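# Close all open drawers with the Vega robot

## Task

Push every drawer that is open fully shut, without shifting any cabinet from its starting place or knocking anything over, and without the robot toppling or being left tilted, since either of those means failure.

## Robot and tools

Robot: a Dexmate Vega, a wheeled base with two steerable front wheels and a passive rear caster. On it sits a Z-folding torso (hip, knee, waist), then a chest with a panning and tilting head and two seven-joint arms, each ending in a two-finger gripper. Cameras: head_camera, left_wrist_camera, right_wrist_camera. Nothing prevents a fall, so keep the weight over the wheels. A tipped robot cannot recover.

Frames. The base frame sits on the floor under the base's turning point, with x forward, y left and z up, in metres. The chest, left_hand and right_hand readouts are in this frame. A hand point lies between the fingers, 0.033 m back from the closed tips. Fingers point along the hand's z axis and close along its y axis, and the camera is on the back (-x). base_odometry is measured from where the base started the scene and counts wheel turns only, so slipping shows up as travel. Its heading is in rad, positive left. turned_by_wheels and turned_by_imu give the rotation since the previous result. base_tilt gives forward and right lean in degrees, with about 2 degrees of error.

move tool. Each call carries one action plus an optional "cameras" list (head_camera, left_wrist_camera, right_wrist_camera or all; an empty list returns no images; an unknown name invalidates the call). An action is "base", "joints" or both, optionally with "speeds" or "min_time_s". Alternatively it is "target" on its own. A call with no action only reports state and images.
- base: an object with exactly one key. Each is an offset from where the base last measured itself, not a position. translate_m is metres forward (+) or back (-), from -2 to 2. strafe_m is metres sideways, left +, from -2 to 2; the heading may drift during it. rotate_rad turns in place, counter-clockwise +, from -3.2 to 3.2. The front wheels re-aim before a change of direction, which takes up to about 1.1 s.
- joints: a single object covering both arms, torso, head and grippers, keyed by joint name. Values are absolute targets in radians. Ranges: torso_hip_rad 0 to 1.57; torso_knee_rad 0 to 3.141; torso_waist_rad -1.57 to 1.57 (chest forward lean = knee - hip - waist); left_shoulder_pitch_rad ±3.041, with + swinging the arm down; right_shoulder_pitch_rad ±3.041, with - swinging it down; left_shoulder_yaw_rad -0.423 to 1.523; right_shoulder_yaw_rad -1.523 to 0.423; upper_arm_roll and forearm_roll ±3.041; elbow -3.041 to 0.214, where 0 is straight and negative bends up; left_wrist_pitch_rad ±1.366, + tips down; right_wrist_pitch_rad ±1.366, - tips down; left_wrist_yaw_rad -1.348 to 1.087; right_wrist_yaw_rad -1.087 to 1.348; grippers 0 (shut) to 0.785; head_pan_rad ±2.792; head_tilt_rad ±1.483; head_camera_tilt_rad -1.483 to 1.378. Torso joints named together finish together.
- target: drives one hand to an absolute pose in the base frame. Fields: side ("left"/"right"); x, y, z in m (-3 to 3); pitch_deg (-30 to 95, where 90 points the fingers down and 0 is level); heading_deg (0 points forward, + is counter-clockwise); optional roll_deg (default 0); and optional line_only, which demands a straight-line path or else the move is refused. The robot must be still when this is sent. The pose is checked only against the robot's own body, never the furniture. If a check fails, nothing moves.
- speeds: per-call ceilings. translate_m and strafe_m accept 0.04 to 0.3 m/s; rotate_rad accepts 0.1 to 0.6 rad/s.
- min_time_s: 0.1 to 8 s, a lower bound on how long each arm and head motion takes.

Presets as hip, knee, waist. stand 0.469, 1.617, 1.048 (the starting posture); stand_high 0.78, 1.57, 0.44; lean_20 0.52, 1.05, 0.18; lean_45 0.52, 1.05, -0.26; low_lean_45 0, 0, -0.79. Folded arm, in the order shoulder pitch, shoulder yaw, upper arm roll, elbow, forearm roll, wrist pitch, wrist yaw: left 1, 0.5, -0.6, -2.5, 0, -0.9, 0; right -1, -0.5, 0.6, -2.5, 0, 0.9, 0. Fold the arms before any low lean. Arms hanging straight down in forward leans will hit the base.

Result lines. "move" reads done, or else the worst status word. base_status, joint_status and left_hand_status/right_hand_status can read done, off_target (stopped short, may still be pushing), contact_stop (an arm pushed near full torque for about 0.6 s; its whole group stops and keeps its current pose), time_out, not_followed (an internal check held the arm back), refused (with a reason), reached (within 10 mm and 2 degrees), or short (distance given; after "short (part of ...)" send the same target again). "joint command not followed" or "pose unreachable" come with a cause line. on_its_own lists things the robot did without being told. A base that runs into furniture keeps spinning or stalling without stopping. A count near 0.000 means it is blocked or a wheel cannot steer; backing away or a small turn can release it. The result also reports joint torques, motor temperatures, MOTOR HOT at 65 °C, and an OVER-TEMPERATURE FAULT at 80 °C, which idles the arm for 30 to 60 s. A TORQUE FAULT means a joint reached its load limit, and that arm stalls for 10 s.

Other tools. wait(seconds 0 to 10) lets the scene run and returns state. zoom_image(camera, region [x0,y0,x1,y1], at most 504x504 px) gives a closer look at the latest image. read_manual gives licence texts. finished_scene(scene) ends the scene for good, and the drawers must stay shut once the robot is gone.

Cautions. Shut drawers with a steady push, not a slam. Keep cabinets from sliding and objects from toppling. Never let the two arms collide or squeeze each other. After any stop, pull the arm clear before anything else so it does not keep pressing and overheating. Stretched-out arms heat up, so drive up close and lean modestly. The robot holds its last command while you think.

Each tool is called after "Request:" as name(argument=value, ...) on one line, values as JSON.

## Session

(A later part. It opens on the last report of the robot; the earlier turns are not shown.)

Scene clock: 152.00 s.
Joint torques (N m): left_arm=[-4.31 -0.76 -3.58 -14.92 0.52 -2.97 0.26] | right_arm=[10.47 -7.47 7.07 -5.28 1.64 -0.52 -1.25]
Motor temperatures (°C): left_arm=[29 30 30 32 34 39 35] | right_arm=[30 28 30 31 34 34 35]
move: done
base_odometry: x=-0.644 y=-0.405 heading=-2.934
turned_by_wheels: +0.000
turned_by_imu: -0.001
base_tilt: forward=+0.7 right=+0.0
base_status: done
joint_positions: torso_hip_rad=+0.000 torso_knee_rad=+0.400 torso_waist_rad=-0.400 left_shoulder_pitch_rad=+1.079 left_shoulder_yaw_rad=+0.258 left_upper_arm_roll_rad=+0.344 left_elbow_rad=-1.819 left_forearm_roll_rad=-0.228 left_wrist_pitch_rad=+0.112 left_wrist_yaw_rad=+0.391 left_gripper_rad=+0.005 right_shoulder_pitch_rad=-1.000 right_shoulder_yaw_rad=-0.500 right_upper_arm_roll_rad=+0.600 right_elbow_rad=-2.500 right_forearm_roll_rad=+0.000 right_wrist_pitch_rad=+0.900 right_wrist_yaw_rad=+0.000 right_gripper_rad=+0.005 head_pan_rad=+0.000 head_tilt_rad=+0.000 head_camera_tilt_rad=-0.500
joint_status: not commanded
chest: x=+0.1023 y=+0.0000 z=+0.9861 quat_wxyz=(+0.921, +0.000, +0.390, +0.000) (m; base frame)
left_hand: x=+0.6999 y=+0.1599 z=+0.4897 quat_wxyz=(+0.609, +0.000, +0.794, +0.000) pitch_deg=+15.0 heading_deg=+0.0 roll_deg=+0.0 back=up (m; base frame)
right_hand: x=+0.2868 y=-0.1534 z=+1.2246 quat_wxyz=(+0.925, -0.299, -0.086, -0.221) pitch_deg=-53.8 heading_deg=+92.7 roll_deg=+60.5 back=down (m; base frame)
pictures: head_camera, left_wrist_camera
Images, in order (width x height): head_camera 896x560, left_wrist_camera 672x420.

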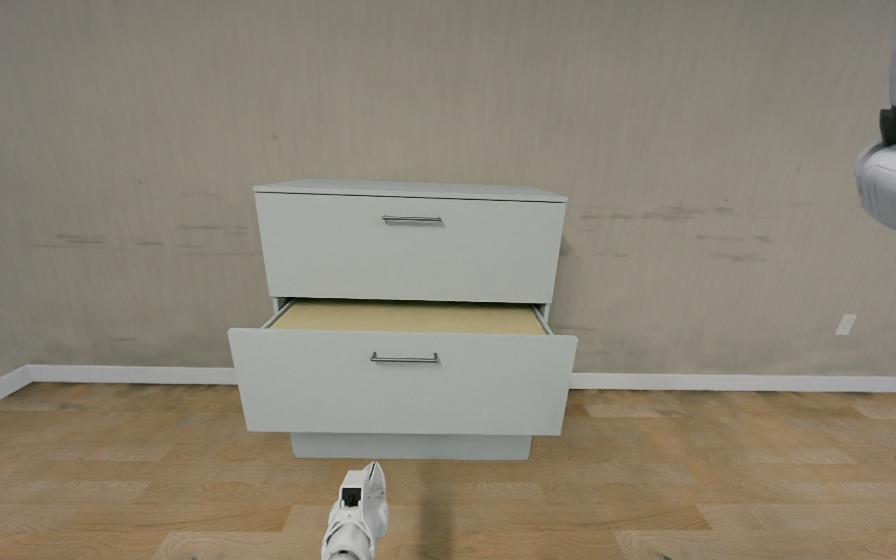

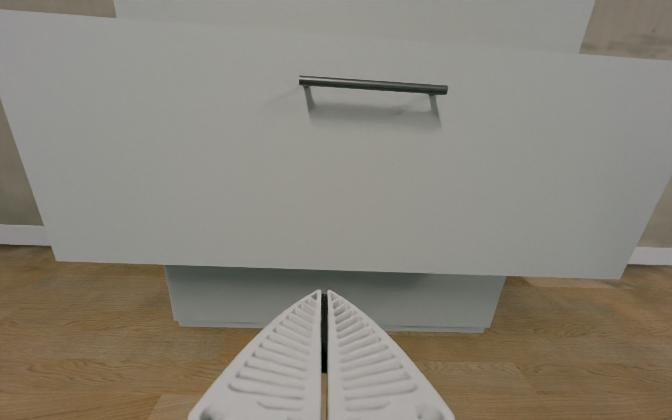

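Request:
move(base={"translate_m":0.18}, cameras=[])

Request:
move(base={"translate_m":0.2}, speeds={"translate_m":0.12}, cameras=["head_camera","left_wrist_camera"])

Scene clock: 168.90 s.
Joint torques (N m): left_arm=[-5.21 2.88 -5.79 -13.14 0.61 -2.57 0.27] | right_arm=[10.46 -8.08 6.99 -5.66 1.65 -0.62 -1.26]
Motor temperatures (°C): left_arm=[28 30 30 32 34 39 35] | right_arm=[30 29 30 31 34 34 35]
move: done
base_odometry: x=-0.820 y=-0.443 heading=-2.934
turned_by_wheels: +0.000
turned_by_imu: +0.000
base_tilt: forward=+0.6 right=-0.1
base_status: done
joint_positions: torso_hip_rad=+0.000 torso_knee_rad=+0.400 torso_waist_rad=-0.400 left_shoulder_pitch_rad=+1.079 left_shoulder_yaw_rad=+0.258 left_upper_arm_roll_rad=+0.344 left_elbow_rad=-1.819 left_forearm_roll_rad=-0.228 left_wrist_pitch_rad=+0.112 left_wrist_yaw_rad=+0.391 left_gripper_rad=+0.005 right_shoulder_pitch_rad=-1.000 right_shoulder_yaw_rad=-0.500 right_upper_arm_roll_rad=+0.600 right_elbow_rad=-2.500 right_forearm_roll_rad=+0.000 right_wrist_pitch_rad=+0.900 right_wrist_yaw_rad=+0.000 right_gripper_rad=+0.005 head_pan_rad=+0.000 head_tilt_rad=+0.000 head_camera_tilt_rad=-0.500
joint_status: not commanded
chest: x=+0.1024 y=+0.0000 z=+0.9861 quat_wxyz=(+0.921, +0.000, +0.390, +0.000) (m; base frame)
left_hand: x=+0.6999 y=+0.1599 z=+0.4897 quat_wxyz=(+0.609, +0.000, +0.794, +0.000) pitch_deg=+15.0 heading_deg=+0.0 roll_deg=+0.0 back=up (m; base frame)
right_hand: x=+0.2868 y=-0.1534 z=+1.2246 quat_wxyz=(+0.925, -0.299, -0.086, -0.221) pitch_deg=-53.8 heading_deg=+92.7 roll_deg=+60.5 back=down (m; base frame)
pictures: none
No camera images: "cameras" was empty.

Scene clock: 171.50 s.
Joint torques (N m): left_arm=[-10.12 2.25 -4.95 -14.11 0.22 -2.75 0.06] | right_arm=[11.03 -7.44 7.14 -5.83 1.54 -0.76 -1.24]
Motor temperatures (°C): left_arm=[28 30 30 32 34 39 35] | right_arm=[30 29 30 31 34 34 35]
move: done
base_odometry: x=-1.015 y=-0.485 heading=-2.934
turned_by_wheels: +0.000
turned_by_imu: +0.000
base_tilt: forward=+0.7 right=-0.1
base_status: done
joint_positions: torso_hip_rad=+0.000 torso_knee_rad=+0.400 torso_waist_rad=-0.400 left_shoulder_pitch_rad=+1.079 left_shoulder_yaw_rad=+0.258 left_upper_arm_roll_rad=+0.345 left_elbow_rad=-1.819 left_forearm_roll_rad=-0.228 left_wrist_pitch_rad=+0.112 left_wrist_yaw_rad=+0.391 left_gripper_rad=+0.005 right_shoulder_pitch_rad=-1.000 right_shoulder_yaw_rad=-0.500 right_upper_arm_roll_rad=+0.600 right_elbow_rad=-2.500 right_forearm_roll_rad=+0.000 right_wrist_pitch_rad=+0.900 right_wrist_yaw_rad=+0.000 right_gripper_rad=+0.005 head_pan_rad=+0.000 head_tilt_rad=+0.000 head_camera_tilt_rad=-0.500
joint_status: not commanded
chest: x=+0.1023 y=+0.0000 z=+0.9861 quat_wxyz=(+0.921, +0.000, +0.389, +0.000) (m; base frame)
left_hand: x=+0.6998 y=+0.1599 z=+0.4895 quat_wxyz=(+0.608, +0.000, +0.794, +0.000) pitch_deg=+15.1 heading_deg=+0.0 roll_deg=+0.0 back=up (m; base frame)
right_hand: x=+0.2867 y=-0.1534 z=+1.2246 quat_wxyz=(+0.925, -0.299, -0.086, -0.221) pitch_deg=-53.8 heading_deg=+92.7 roll_deg=+60.5 back=down (m; base frame)
pictures: head_camera, left_wrist_camera
Images, in order (width x height): head_camera 896x560, left_wrist_camera 672x420.

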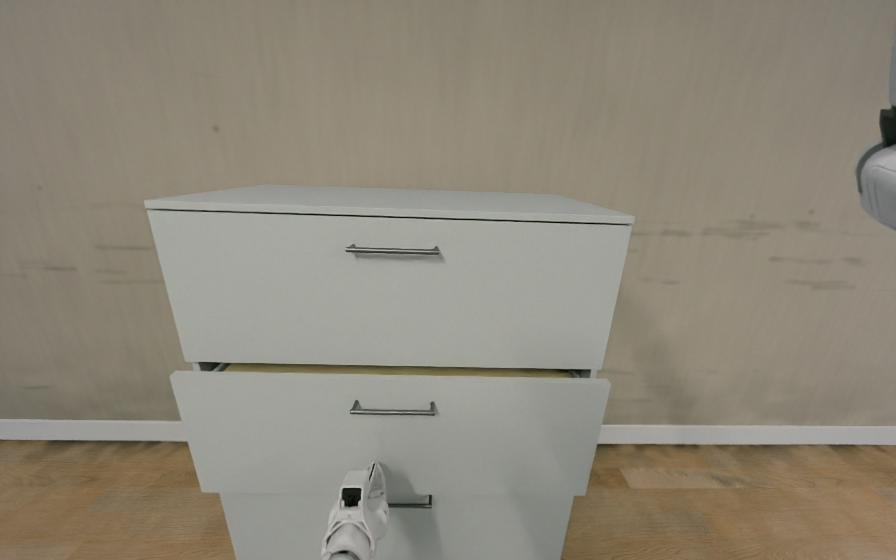

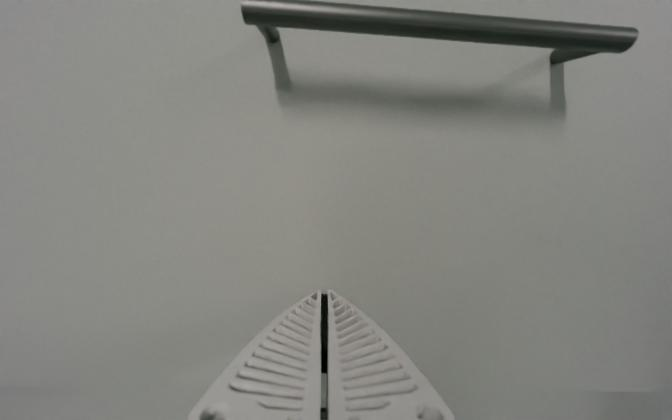

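Request:
move(base={"translate_m":0.07}, speeds={"translate_m":0.08}, cameras=["head_camera","left_wrist_camera"])

Scene clock: 177.43 s.
Joint torques (N m): left_arm=[-24.98 -2.42 -11.75 -19.75 0.82 -5.63 -0.08] | right_arm=[10.14 -7.21 7.07 -5 1.65 -1.34 -1.23]
Motor temperatures (°C): left_arm=[28 30 30 32 34 39 35] | right_arm=[30 29 30 31 34 34 35]
move: done
base_odometry: x=-1.084 y=-0.499 heading=-2.934
turned_by_wheels: +0.000
turned_by_imu: +0.001
base_tilt: forward=+0.6 right=-0.1
base_status: done
joint_positions: torso_hip_rad=+0.000 torso_knee_rad=+0.400 torso_waist_rad=-0.400 left_shoulder_pitch_rad=+1.080 left_shoulder_yaw_rad=+0.258 left_upper_arm_roll_rad=+0.345 left_elbow_rad=-1.819 left_forearm_roll_rad=-0.228 left_wrist_pitch_rad=+0.113 left_wrist_yaw_rad=+0.391 left_gripper_rad=+0.005 right_shoulder_pitch_rad=-1.000 right_shoulder_yaw_rad=-0.500 right_upper_arm_roll_rad=+0.600 right_elbow_rad=-2.500 right_forearm_roll_rad=+0.000 right_wrist_pitch_rad=+0.900 right_wrist_yaw_rad=+0.000 right_gripper_rad=+0.005 head_pan_rad=+0.000 head_tilt_rad=+0.000 head_camera_tilt_rad=-0.500
joint_status: not commanded
chest: x=+0.1023 y=+0.0000 z=+0.9861 quat_wxyz=(+0.921, +0.000, +0.389, +0.000) (m; base frame)
left_hand: x=+0.6991 y=+0.1597 z=+0.4885 quat_wxyz=(+0.608, +0.000, +0.794, +0.000) pitch_deg=+15.2 heading_deg=+0.0 roll_deg=+0.0 back=up (m; base frame)
right_hand: x=+0.2866 y=-0.1534 z=+1.2247 quat_wxyz=(+0.925, -0.299, -0.086, -0.221) pitch_deg=-53.8 heading_deg=+92.7 roll_deg=+60.4 back=down (m; base frame)
pictures: head_camera, left_wrist_camera
Images, in order (width x height): head_camera 896x560, left_wrist_camera 672x420.

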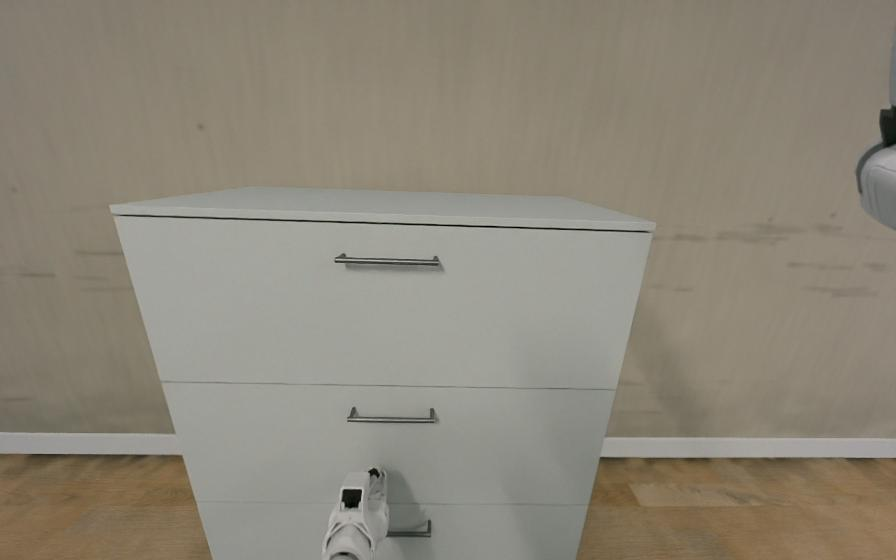

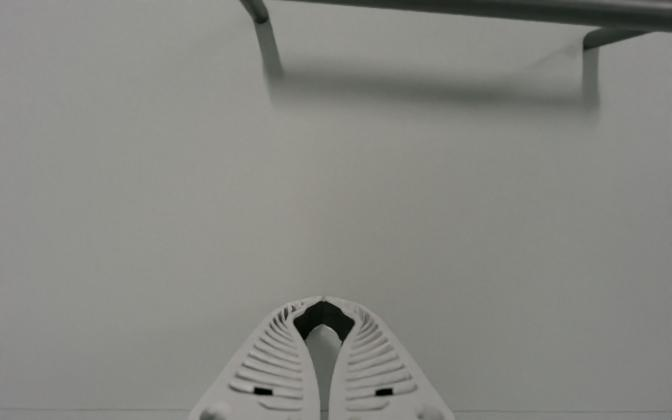

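Request:
move(base={"translate_m":-0.25}, cameras=[])

Request:
move(base={"rotate_rad":-1.6}, cameras=["head_camera"])

Scene clock: 184.30 s.
Joint torques (N m): left_arm=[-10.43 1.02 -4.5 -15.19 0.37 -3.76 -0.01] | right_arm=[10.37 -7.23 6.74 -5.15 1.6 -1.09 -1.15]
Motor temperatures (°C): left_arm=[29 30 30 32 34 39 35] | right_arm=[30 29 30 31 34 34 35]
move: done
base_odometry: x=-0.839 y=-0.447 heading=-2.934
turned_by_wheels: +0.000
turned_by_imu: +0.002
base_tilt: forward=+0.7 right=+0.0
base_status: done
joint_positions: torso_hip_rad=+0.000 torso_knee_rad=+0.400 torso_waist_rad=-0.400 left_shoulder_pitch_rad=+1.079 left_shoulder_yaw_rad=+0.258 left_upper_arm_roll_rad=+0.345 left_elbow_rad=-1.819 left_forearm_roll_rad=-0.228 left_wrist_pitch_rad=+0.112 left_wrist_yaw_rad=+0.391 left_gripper_rad=+0.005 right_shoulder_pitch_rad=-1.000 right_shoulder_yaw_rad=-0.500 right_upper_arm_roll_rad=+0.600 right_elbow_rad=-2.500 right_forearm_roll_rad=+0.000 right_wrist_pitch_rad=+0.900 right_wrist_yaw_rad=+0.000 right_gripper_rad=+0.005 head_pan_rad=+0.000 head_tilt_rad=+0.000 head_camera_tilt_rad=-0.500
joint_status: not commanded
chest: x=+0.1023 y=+0.0000 z=+0.9861 quat_wxyz=(+0.921, +0.000, +0.389, +0.000) (m; base frame)
left_hand: x=+0.6998 y=+0.1599 z=+0.4896 quat_wxyz=(+0.608, +0.000, +0.794, +0.000) pitch_deg=+15.0 heading_deg=+0.0 roll_deg=+0.0 back=up (m; base frame)
right_hand: x=+0.2867 y=-0.1534 z=+1.2246 quat_wxyz=(+0.925, -0.299, -0.086, -0.221) pitch_deg=-53.8 heading_deg=+92.7 roll_deg=+60.5 back=down (m; base frame)
pictures: none
No camera images: "cameras" was empty.

Scene clock: 188.57 s.
Joint torques (N m): left_arm=[-9.62 2.75 -4.57 -14.26 1.1 -3.17 0.05] | right_arm=[11.7 -7 7 -6.02 1.52 -0.86 -1.32]
Motor temperatures (°C): left_arm=[28 30 30 32 34 39 35] | right_arm=[30 29 30 31 34 34 35]
move: done
base_odometry: x=-0.841 y=-0.447 heading=+1.747
turned_by_wheels: -1.602
turned_by_imu: -1.569
base_tilt: forward=+0.7 right=-0.1
base_status: done
joint_positions: torso_hip_rad=+0.000 torso_knee_rad=+0.400 torso_waist_rad=-0.400 left_shoulder_pitch_rad=+1.079 left_shoulder_yaw_rad=+0.258 left_upper_arm_roll_rad=+0.344 left_elbow_rad=-1.819 left_forearm_roll_rad=-0.228 left_wrist_pitch_rad=+0.112 left_wrist_yaw_rad=+0.391 left_gripper_rad=+0.005 right_shoulder_pitch_rad=-1.000 right_shoulder_yaw_rad=-0.500 right_upper_arm_roll_rad=+0.600 right_elbow_rad=-2.500 right_forearm_roll_rad=+0.000 right_wrist_pitch_rad=+0.900 right_wrist_yaw_rad=+0.000 right_gripper_rad=+0.005 head_pan_rad=+0.000 head_tilt_rad=+0.000 head_camera_tilt_rad=-0.500
joint_status: not commanded
chest: x=+0.1023 y=+0.0000 z=+0.9861 quat_wxyz=(+0.921, +0.000, +0.389, +0.000) (m; base frame)
left_hand: x=+0.6998 y=+0.1599 z=+0.4896 quat_wxyz=(+0.608, +0.000, +0.794, +0.000) pitch_deg=+15.0 heading_deg=+0.0 roll_deg=+0.0 back=up (m; base frame)
right_hand: x=+0.2867 y=-0.1534 z=+1.2246 quat_wxyz=(+0.925, -0.299, -0.086, -0.221) pitch_deg=-53.8 heading_deg=+92.7 roll_deg=+60.5 back=down (m; base frame)
pictures: head_camera
Images, in order (width x height): head_camera 896x560.

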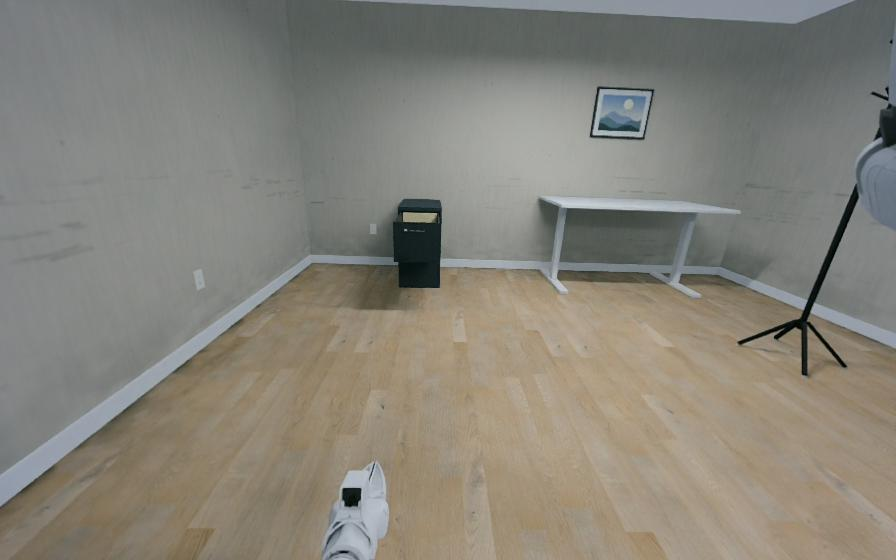

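Request:
move(base={"translate_m":1.5}, cameras=["head_camera"])

Scene clock: 204.70 s.
Joint torques (N m): left_arm=[-10.6 0.13 -6.22 -14.5 1.56 -2.33 -0.28] | right_arm=[10.99 -8.1 7 -5 1.56 -0.79 -1.18]
Motor temperatures (°C): left_arm=[28 30 30 32 34 39 35] | right_arm=[30 29 30 31 34 34 35]
move: done
base_odometry: x=-1.108 y=+1.029 heading=+1.747
turned_by_wheels: +0.000
turned_by_imu: +0.000
base_tilt: forward=+0.7 right=+0.0
base_status: done
joint_positions: torso_hip_rad=+0.000 torso_knee_rad=+0.400 torso_waist_rad=-0.400 left_shoulder_pitch_rad=+1.079 left_shoulder_yaw_rad=+0.258 left_upper_arm_roll_rad=+0.344 left_elbow_rad=-1.819 left_forearm_roll_rad=-0.228 left_wrist_pitch_rad=+0.112 left_wrist_yaw_rad=+0.391 left_gripper_rad=+0.005 right_shoulder_pitch_rad=-1.000 right_shoulder_yaw_rad=-0.500 right_upper_arm_roll_rad=+0.600 right_elbow_rad=-2.500 right_forearm_roll_rad=+0.000 right_wrist_pitch_rad=+0.900 right_wrist_yaw_rad=+0.000 right_gripper_rad=+0.005 head_pan_rad=+0.000 head_tilt_rad=+0.000 head_camera_tilt_rad=-0.500
joint_status: not commanded
chest: x=+0.1023 y=+0.0000 z=+0.9861 quat_wxyz=(+0.921, +0.000, +0.390, +0.000) (m; base frame)
left_hand: x=+0.6998 y=+0.1599 z=+0.4896 quat_wxyz=(+0.608, +0.000, +0.794, +0.000) pitch_deg=+15.0 heading_deg=+0.0 roll_deg=+0.0 back=up (m; base frame)
right_hand: x=+0.2867 y=-0.1534 z=+1.2246 quat_wxyz=(+0.925, -0.299, -0.086, -0.221) pitch_deg=-53.8 heading_deg=+92.7 roll_deg=+60.5 back=down (m; base frame)
pictures: head_camera
Images, in order (width x height): head_camera 896x560.

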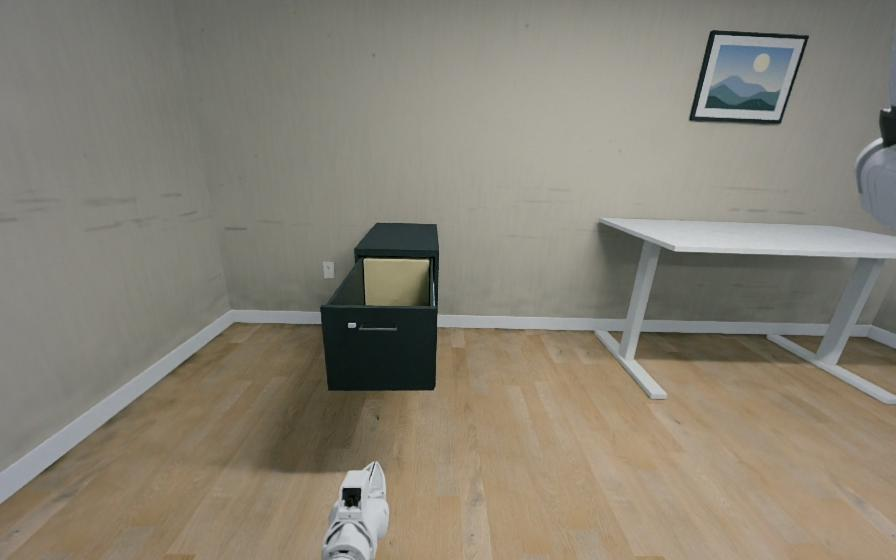

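Request:
move(base={"rotate_rad":0.045}, cameras=[])

Request:
move(base={"translate_m":0.42}, cameras=["head_camera"])

Scene clock: 213.77 s.
Joint torques (N m): left_arm=[-8.15 0.92 -5.44 -15.18 0.61 -2.76 0.31] | right_arm=[11.28 -7.33 6.96 -5.8 1.54 -0.94 -1.17]
Motor temperatures (°C): left_arm=[28 30 30 32 34 39 35] | right_arm=[30 29 30 31 34 34 35]
move: done
base_odometry: x=-1.108 y=+1.029 heading=+1.791
turned_by_wheels: +0.045
turned_by_imu: +0.043
base_tilt: forward=+0.6 right=+0.0
base_status: done
joint_positions: torso_hip_rad=+0.000 torso_knee_rad=+0.400 torso_waist_rad=-0.400 left_shoulder_pitch_rad=+1.079 left_shoulder_yaw_rad=+0.258 left_upper_arm_roll_rad=+0.344 left_elbow_rad=-1.819 left_forearm_roll_rad=-0.228 left_wrist_pitch_rad=+0.112 left_wrist_yaw_rad=+0.391 left_gripper_rad=+0.005 right_shoulder_pitch_rad=-1.000 right_shoulder_yaw_rad=-0.500 right_upper_arm_roll_rad=+0.600 right_elbow_rad=-2.500 right_forearm_roll_rad=+0.000 right_wrist_pitch_rad=+0.900 right_wrist_yaw_rad=+0.000 right_gripper_rad=+0.005 head_pan_rad=+0.000 head_tilt_rad=+0.000 head_camera_tilt_rad=-0.500
joint_status: not commanded
chest: x=+0.1023 y=+0.0000 z=+0.9861 quat_wxyz=(+0.921, +0.000, +0.390, +0.000) (m; base frame)
left_hand: x=+0.6998 y=+0.1599 z=+0.4896 quat_wxyz=(+0.608, +0.000, +0.794, +0.000) pitch_deg=+15.0 heading_deg=+0.0 roll_deg=+0.0 back=up (m; base frame)
right_hand: x=+0.2867 y=-0.1534 z=+1.2246 quat_wxyz=(+0.925, -0.299, -0.086, -0.221) pitch_deg=-53.8 heading_deg=+92.7 roll_deg=+60.5 back=down (m; base frame)
pictures: none
No camera images: "cameras" was empty.

Scene clock: 216.97 s.
Joint torques (N m): left_arm=[-7.41 -0.99 -2.97 -14.12 0.45 -3.26 -0.47] | right_arm=[10.86 -8.25 6.92 -4.74 1.62 -0.51 -1.19]
Motor temperatures (°C): left_arm=[28 30 30 32 34 39 35] | right_arm=[30 29 30 31 34 34 35]
move: done
base_odometry: x=-1.201 y=+1.438 heading=+1.792
turned_by_wheels: +0.000
turned_by_imu: +0.000
base_tilt: forward=+0.6 right=-0.1
base_status: done
joint_positions: torso_hip_rad=+0.000 torso_knee_rad=+0.400 torso_waist_rad=-0.400 left_shoulder_pitch_rad=+1.079 left_shoulder_yaw_rad=+0.258 left_upper_arm_roll_rad=+0.344 left_elbow_rad=-1.819 left_forearm_roll_rad=-0.228 left_wrist_pitch_rad=+0.112 left_wrist_yaw_rad=+0.391 left_gripper_rad=+0.005 right_shoulder_pitch_rad=-1.000 right_shoulder_yaw_rad=-0.500 right_upper_arm_roll_rad=+0.600 right_elbow_rad=-2.500 right_forearm_roll_rad=+0.000 right_wrist_pitch_rad=+0.900 right_wrist_yaw_rad=+0.000 right_gripper_rad=+0.005 head_pan_rad=+0.000 head_tilt_rad=+0.000 head_camera_tilt_rad=-0.500
joint_status: not commanded
chest: x=+0.1024 y=+0.0000 z=+0.9861 quat_wxyz=(+0.921, +0.000, +0.390, +0.000) (m; base frame)
left_hand: x=+0.6998 y=+0.1599 z=+0.4895 quat_wxyz=(+0.608, +0.000, +0.794, +0.000) pitch_deg=+15.1 heading_deg=+0.0 roll_deg=+0.0 back=up (m; base frame)
right_hand: x=+0.2868 y=-0.1534 z=+1.2246 quat_wxyz=(+0.925, -0.299, -0.086, -0.221) pitch_deg=-53.8 heading_deg=+92.7 roll_deg=+60.5 back=down (m; base frame)
pictures: head_camera
Images, in order (width x height): head_camera 896x560.

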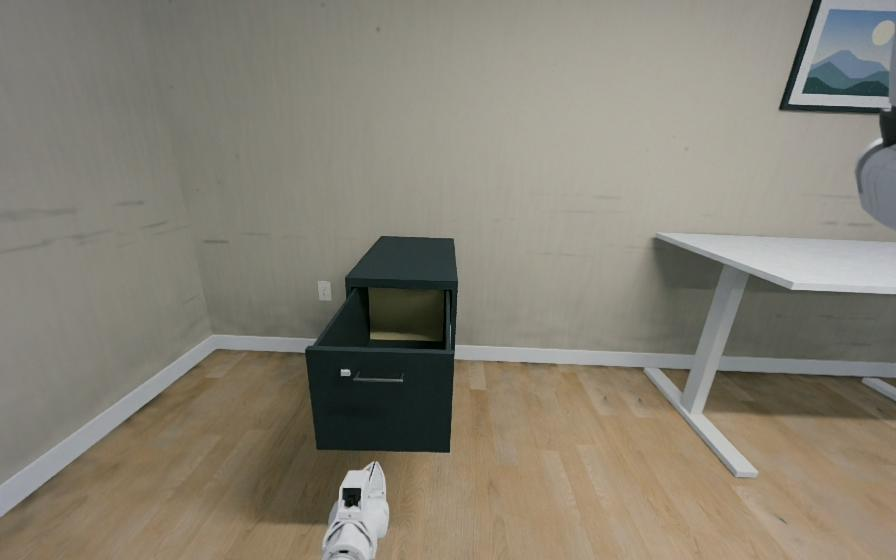

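Request:
move(base={"translate_m":0.45}, speeds={"translate_m":0.12}, cameras=["head_camera","left_wrist_camera"])

Scene clock: 227.00 s.
Joint torques (N m): left_arm=[-9.48 0.36 -4.38 -15.19 1.24 -2.29 0.18] | right_arm=[10.79 -7.8 7.02 -5.01 1.68 -0.23 -1.22]
Motor temperatures (°C): left_arm=[28 30 30 32 34 39 35] | right_arm=[30 29 30 31 34 34 35]
move: done
base_odometry: x=-1.301 y=+1.877 heading=+1.792
turned_by_wheels: +0.000
turned_by_imu: +0.001
base_tilt: forward=+0.6 right=-0.1
base_status: done
joint_positions: torso_hip_rad=+0.000 torso_knee_rad=+0.400 torso_waist_rad=-0.400 left_shoulder_pitch_rad=+1.079 left_shoulder_yaw_rad=+0.258 left_upper_arm_roll_rad=+0.344 left_elbow_rad=-1.819 left_forearm_roll_rad=-0.228 left_wrist_pitch_rad=+0.112 left_wrist_yaw_rad=+0.391 left_gripper_rad=+0.005 right_shoulder_pitch_rad=-1.000 right_shoulder_yaw_rad=-0.500 right_upper_arm_roll_rad=+0.600 right_elbow_rad=-2.500 right_forearm_roll_rad=+0.000 right_wrist_pitch_rad=+0.900 right_wrist_yaw_rad=+0.000 right_gripper_rad=+0.005 head_pan_rad=+0.000 head_tilt_rad=+0.000 head_camera_tilt_rad=-0.500
joint_status: not commanded
chest: x=+0.1023 y=+0.0000 z=+0.9861 quat_wxyz=(+0.921, +0.000, +0.390, +0.000) (m; base frame)
left_hand: x=+0.6998 y=+0.1599 z=+0.4895 quat_wxyz=(+0.608, +0.000, +0.794, +0.000) pitch_deg=+15.1 heading_deg=+0.0 roll_deg=+0.0 back=up (m; base frame)
right_hand: x=+0.2868 y=-0.1534 z=+1.2246 quat_wxyz=(+0.925, -0.299, -0.086, -0.221) pitch_deg=-53.8 heading_deg=+92.7 roll_deg=+60.5 back=down (m; base frame)
pictures: head_camera, left_wrist_camera
Images, in order (width x height): head_camera 896x560, left_wrist_camera 672x420.

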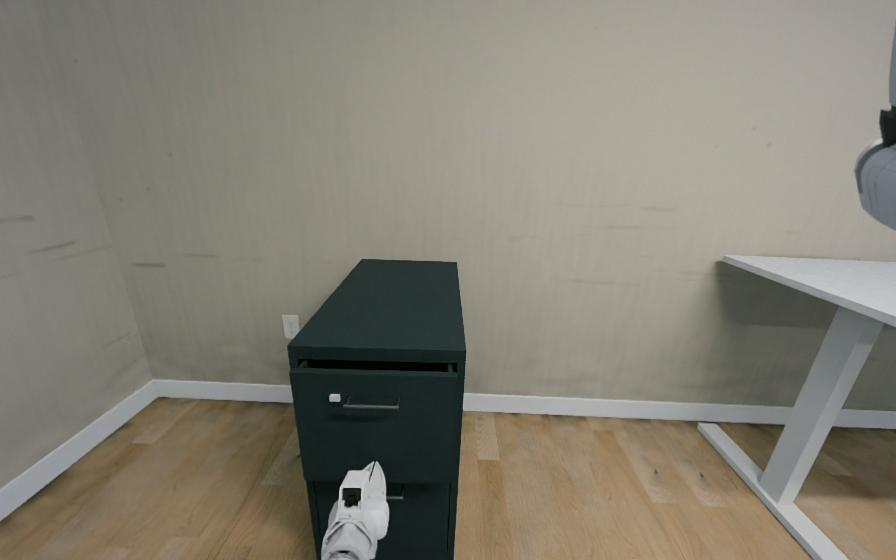

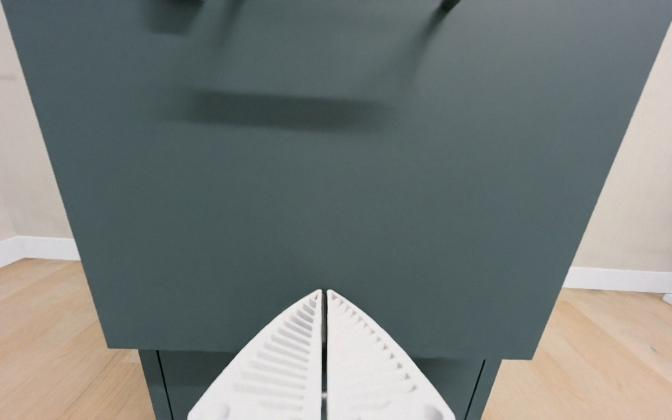

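Gap ~6–8 cm left.

Request:
move(base={"translate_m":0.08}, speeds={"translate_m":0.08}, cameras=["head_camera","left_wrist_camera"])

Scene clock: 231.10 s.
Joint torques (N m): left_arm=[-40.25 -1.51 -17.51 -24.69 2.02 -8.95 -0.17] | right_arm=[10.3 -7.11 7.04 -5.71 1.57 -0.92 -1.2]
Motor temperatures (°C): left_arm=[28 30 30 32 34 39 35] | right_arm=[30 29 30 31 34 34 35]
move: done
base_odometry: x=-1.319 y=+1.955 heading=+1.793
turned_by_wheels: +0.001
turned_by_imu: +0.002
base_tilt: forward=+0.6 right=-0.1
base_status: done
joint_positions: torso_hip_rad=+0.000 torso_knee_rad=+0.400 torso_waist_rad=-0.400 left_shoulder_pitch_rad=+1.081 left_shoulder_yaw_rad=+0.258 left_upper_arm_roll_rad=+0.345 left_elbow_rad=-1.818 left_forearm_roll_rad=-0.228 left_wrist_pitch_rad=+0.114 left_wrist_yaw_rad=+0.392 left_gripper_rad=+0.005 right_shoulder_pitch_rad=-1.000 right_shoulder_yaw_rad=-0.500 right_upper_arm_roll_rad=+0.600 right_elbow_rad=-2.500 right_forearm_roll_rad=+0.000 right_wrist_pitch_rad=+0.900 right_wrist_yaw_rad=+0.000 right_gripper_rad=+0.005 head_pan_rad=+0.000 head_tilt_rad=+0.000 head_camera_tilt_rad=-0.500
joint_status: not commanded
chest: x=+0.1022 y=+0.0000 z=+0.9861 quat_wxyz=(+0.921, +0.000, +0.389, +0.000) (m; base frame)
left_hand: x=+0.6984 y=+0.1595 z=+0.4873 quat_wxyz=(+0.607, +0.000, +0.795, +0.000) pitch_deg=+15.3 heading_deg=+0.0 roll_deg=+0.0 back=up (m; base frame)
right_hand: x=+0.2866 y=-0.1534 z=+1.2247 quat_wxyz=(+0.924, -0.299, -0.086, -0.221) pitch_deg=-53.8 heading_deg=+92.7 roll_deg=+60.4 back=down (m; base frame)
pictures: head_camera, left_wrist_camera
Images, in order (width x height): head_camera 896x560, left_wrist_camera 672x420.

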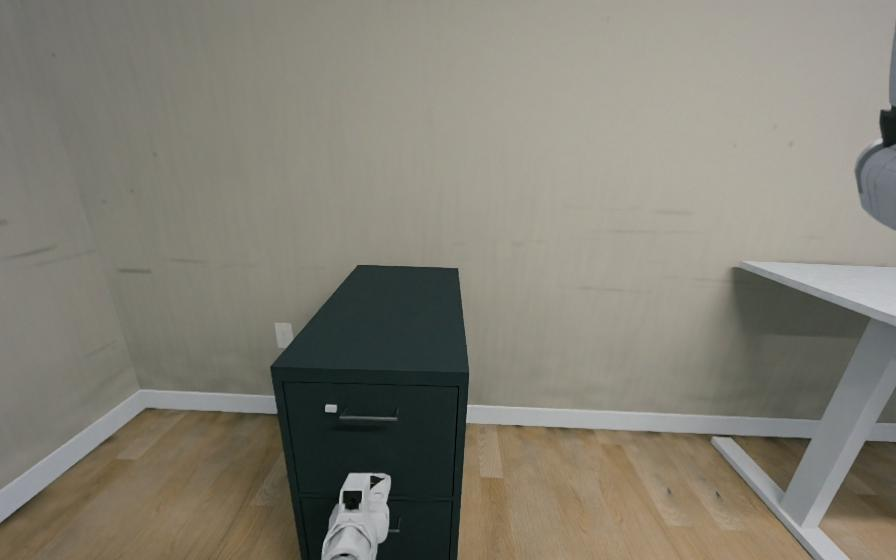

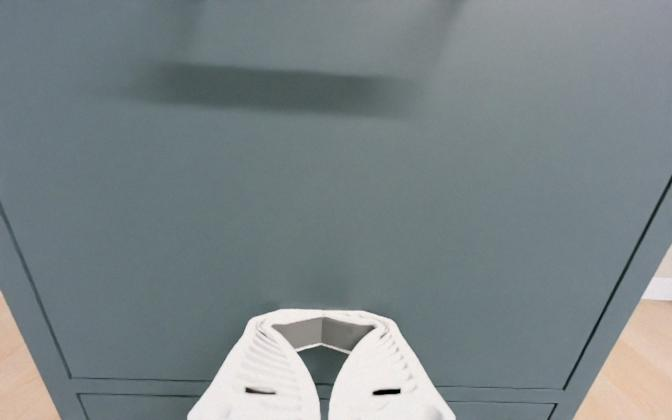

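Request:
finished_scene(scene=3)

The scene is finished: the task was done.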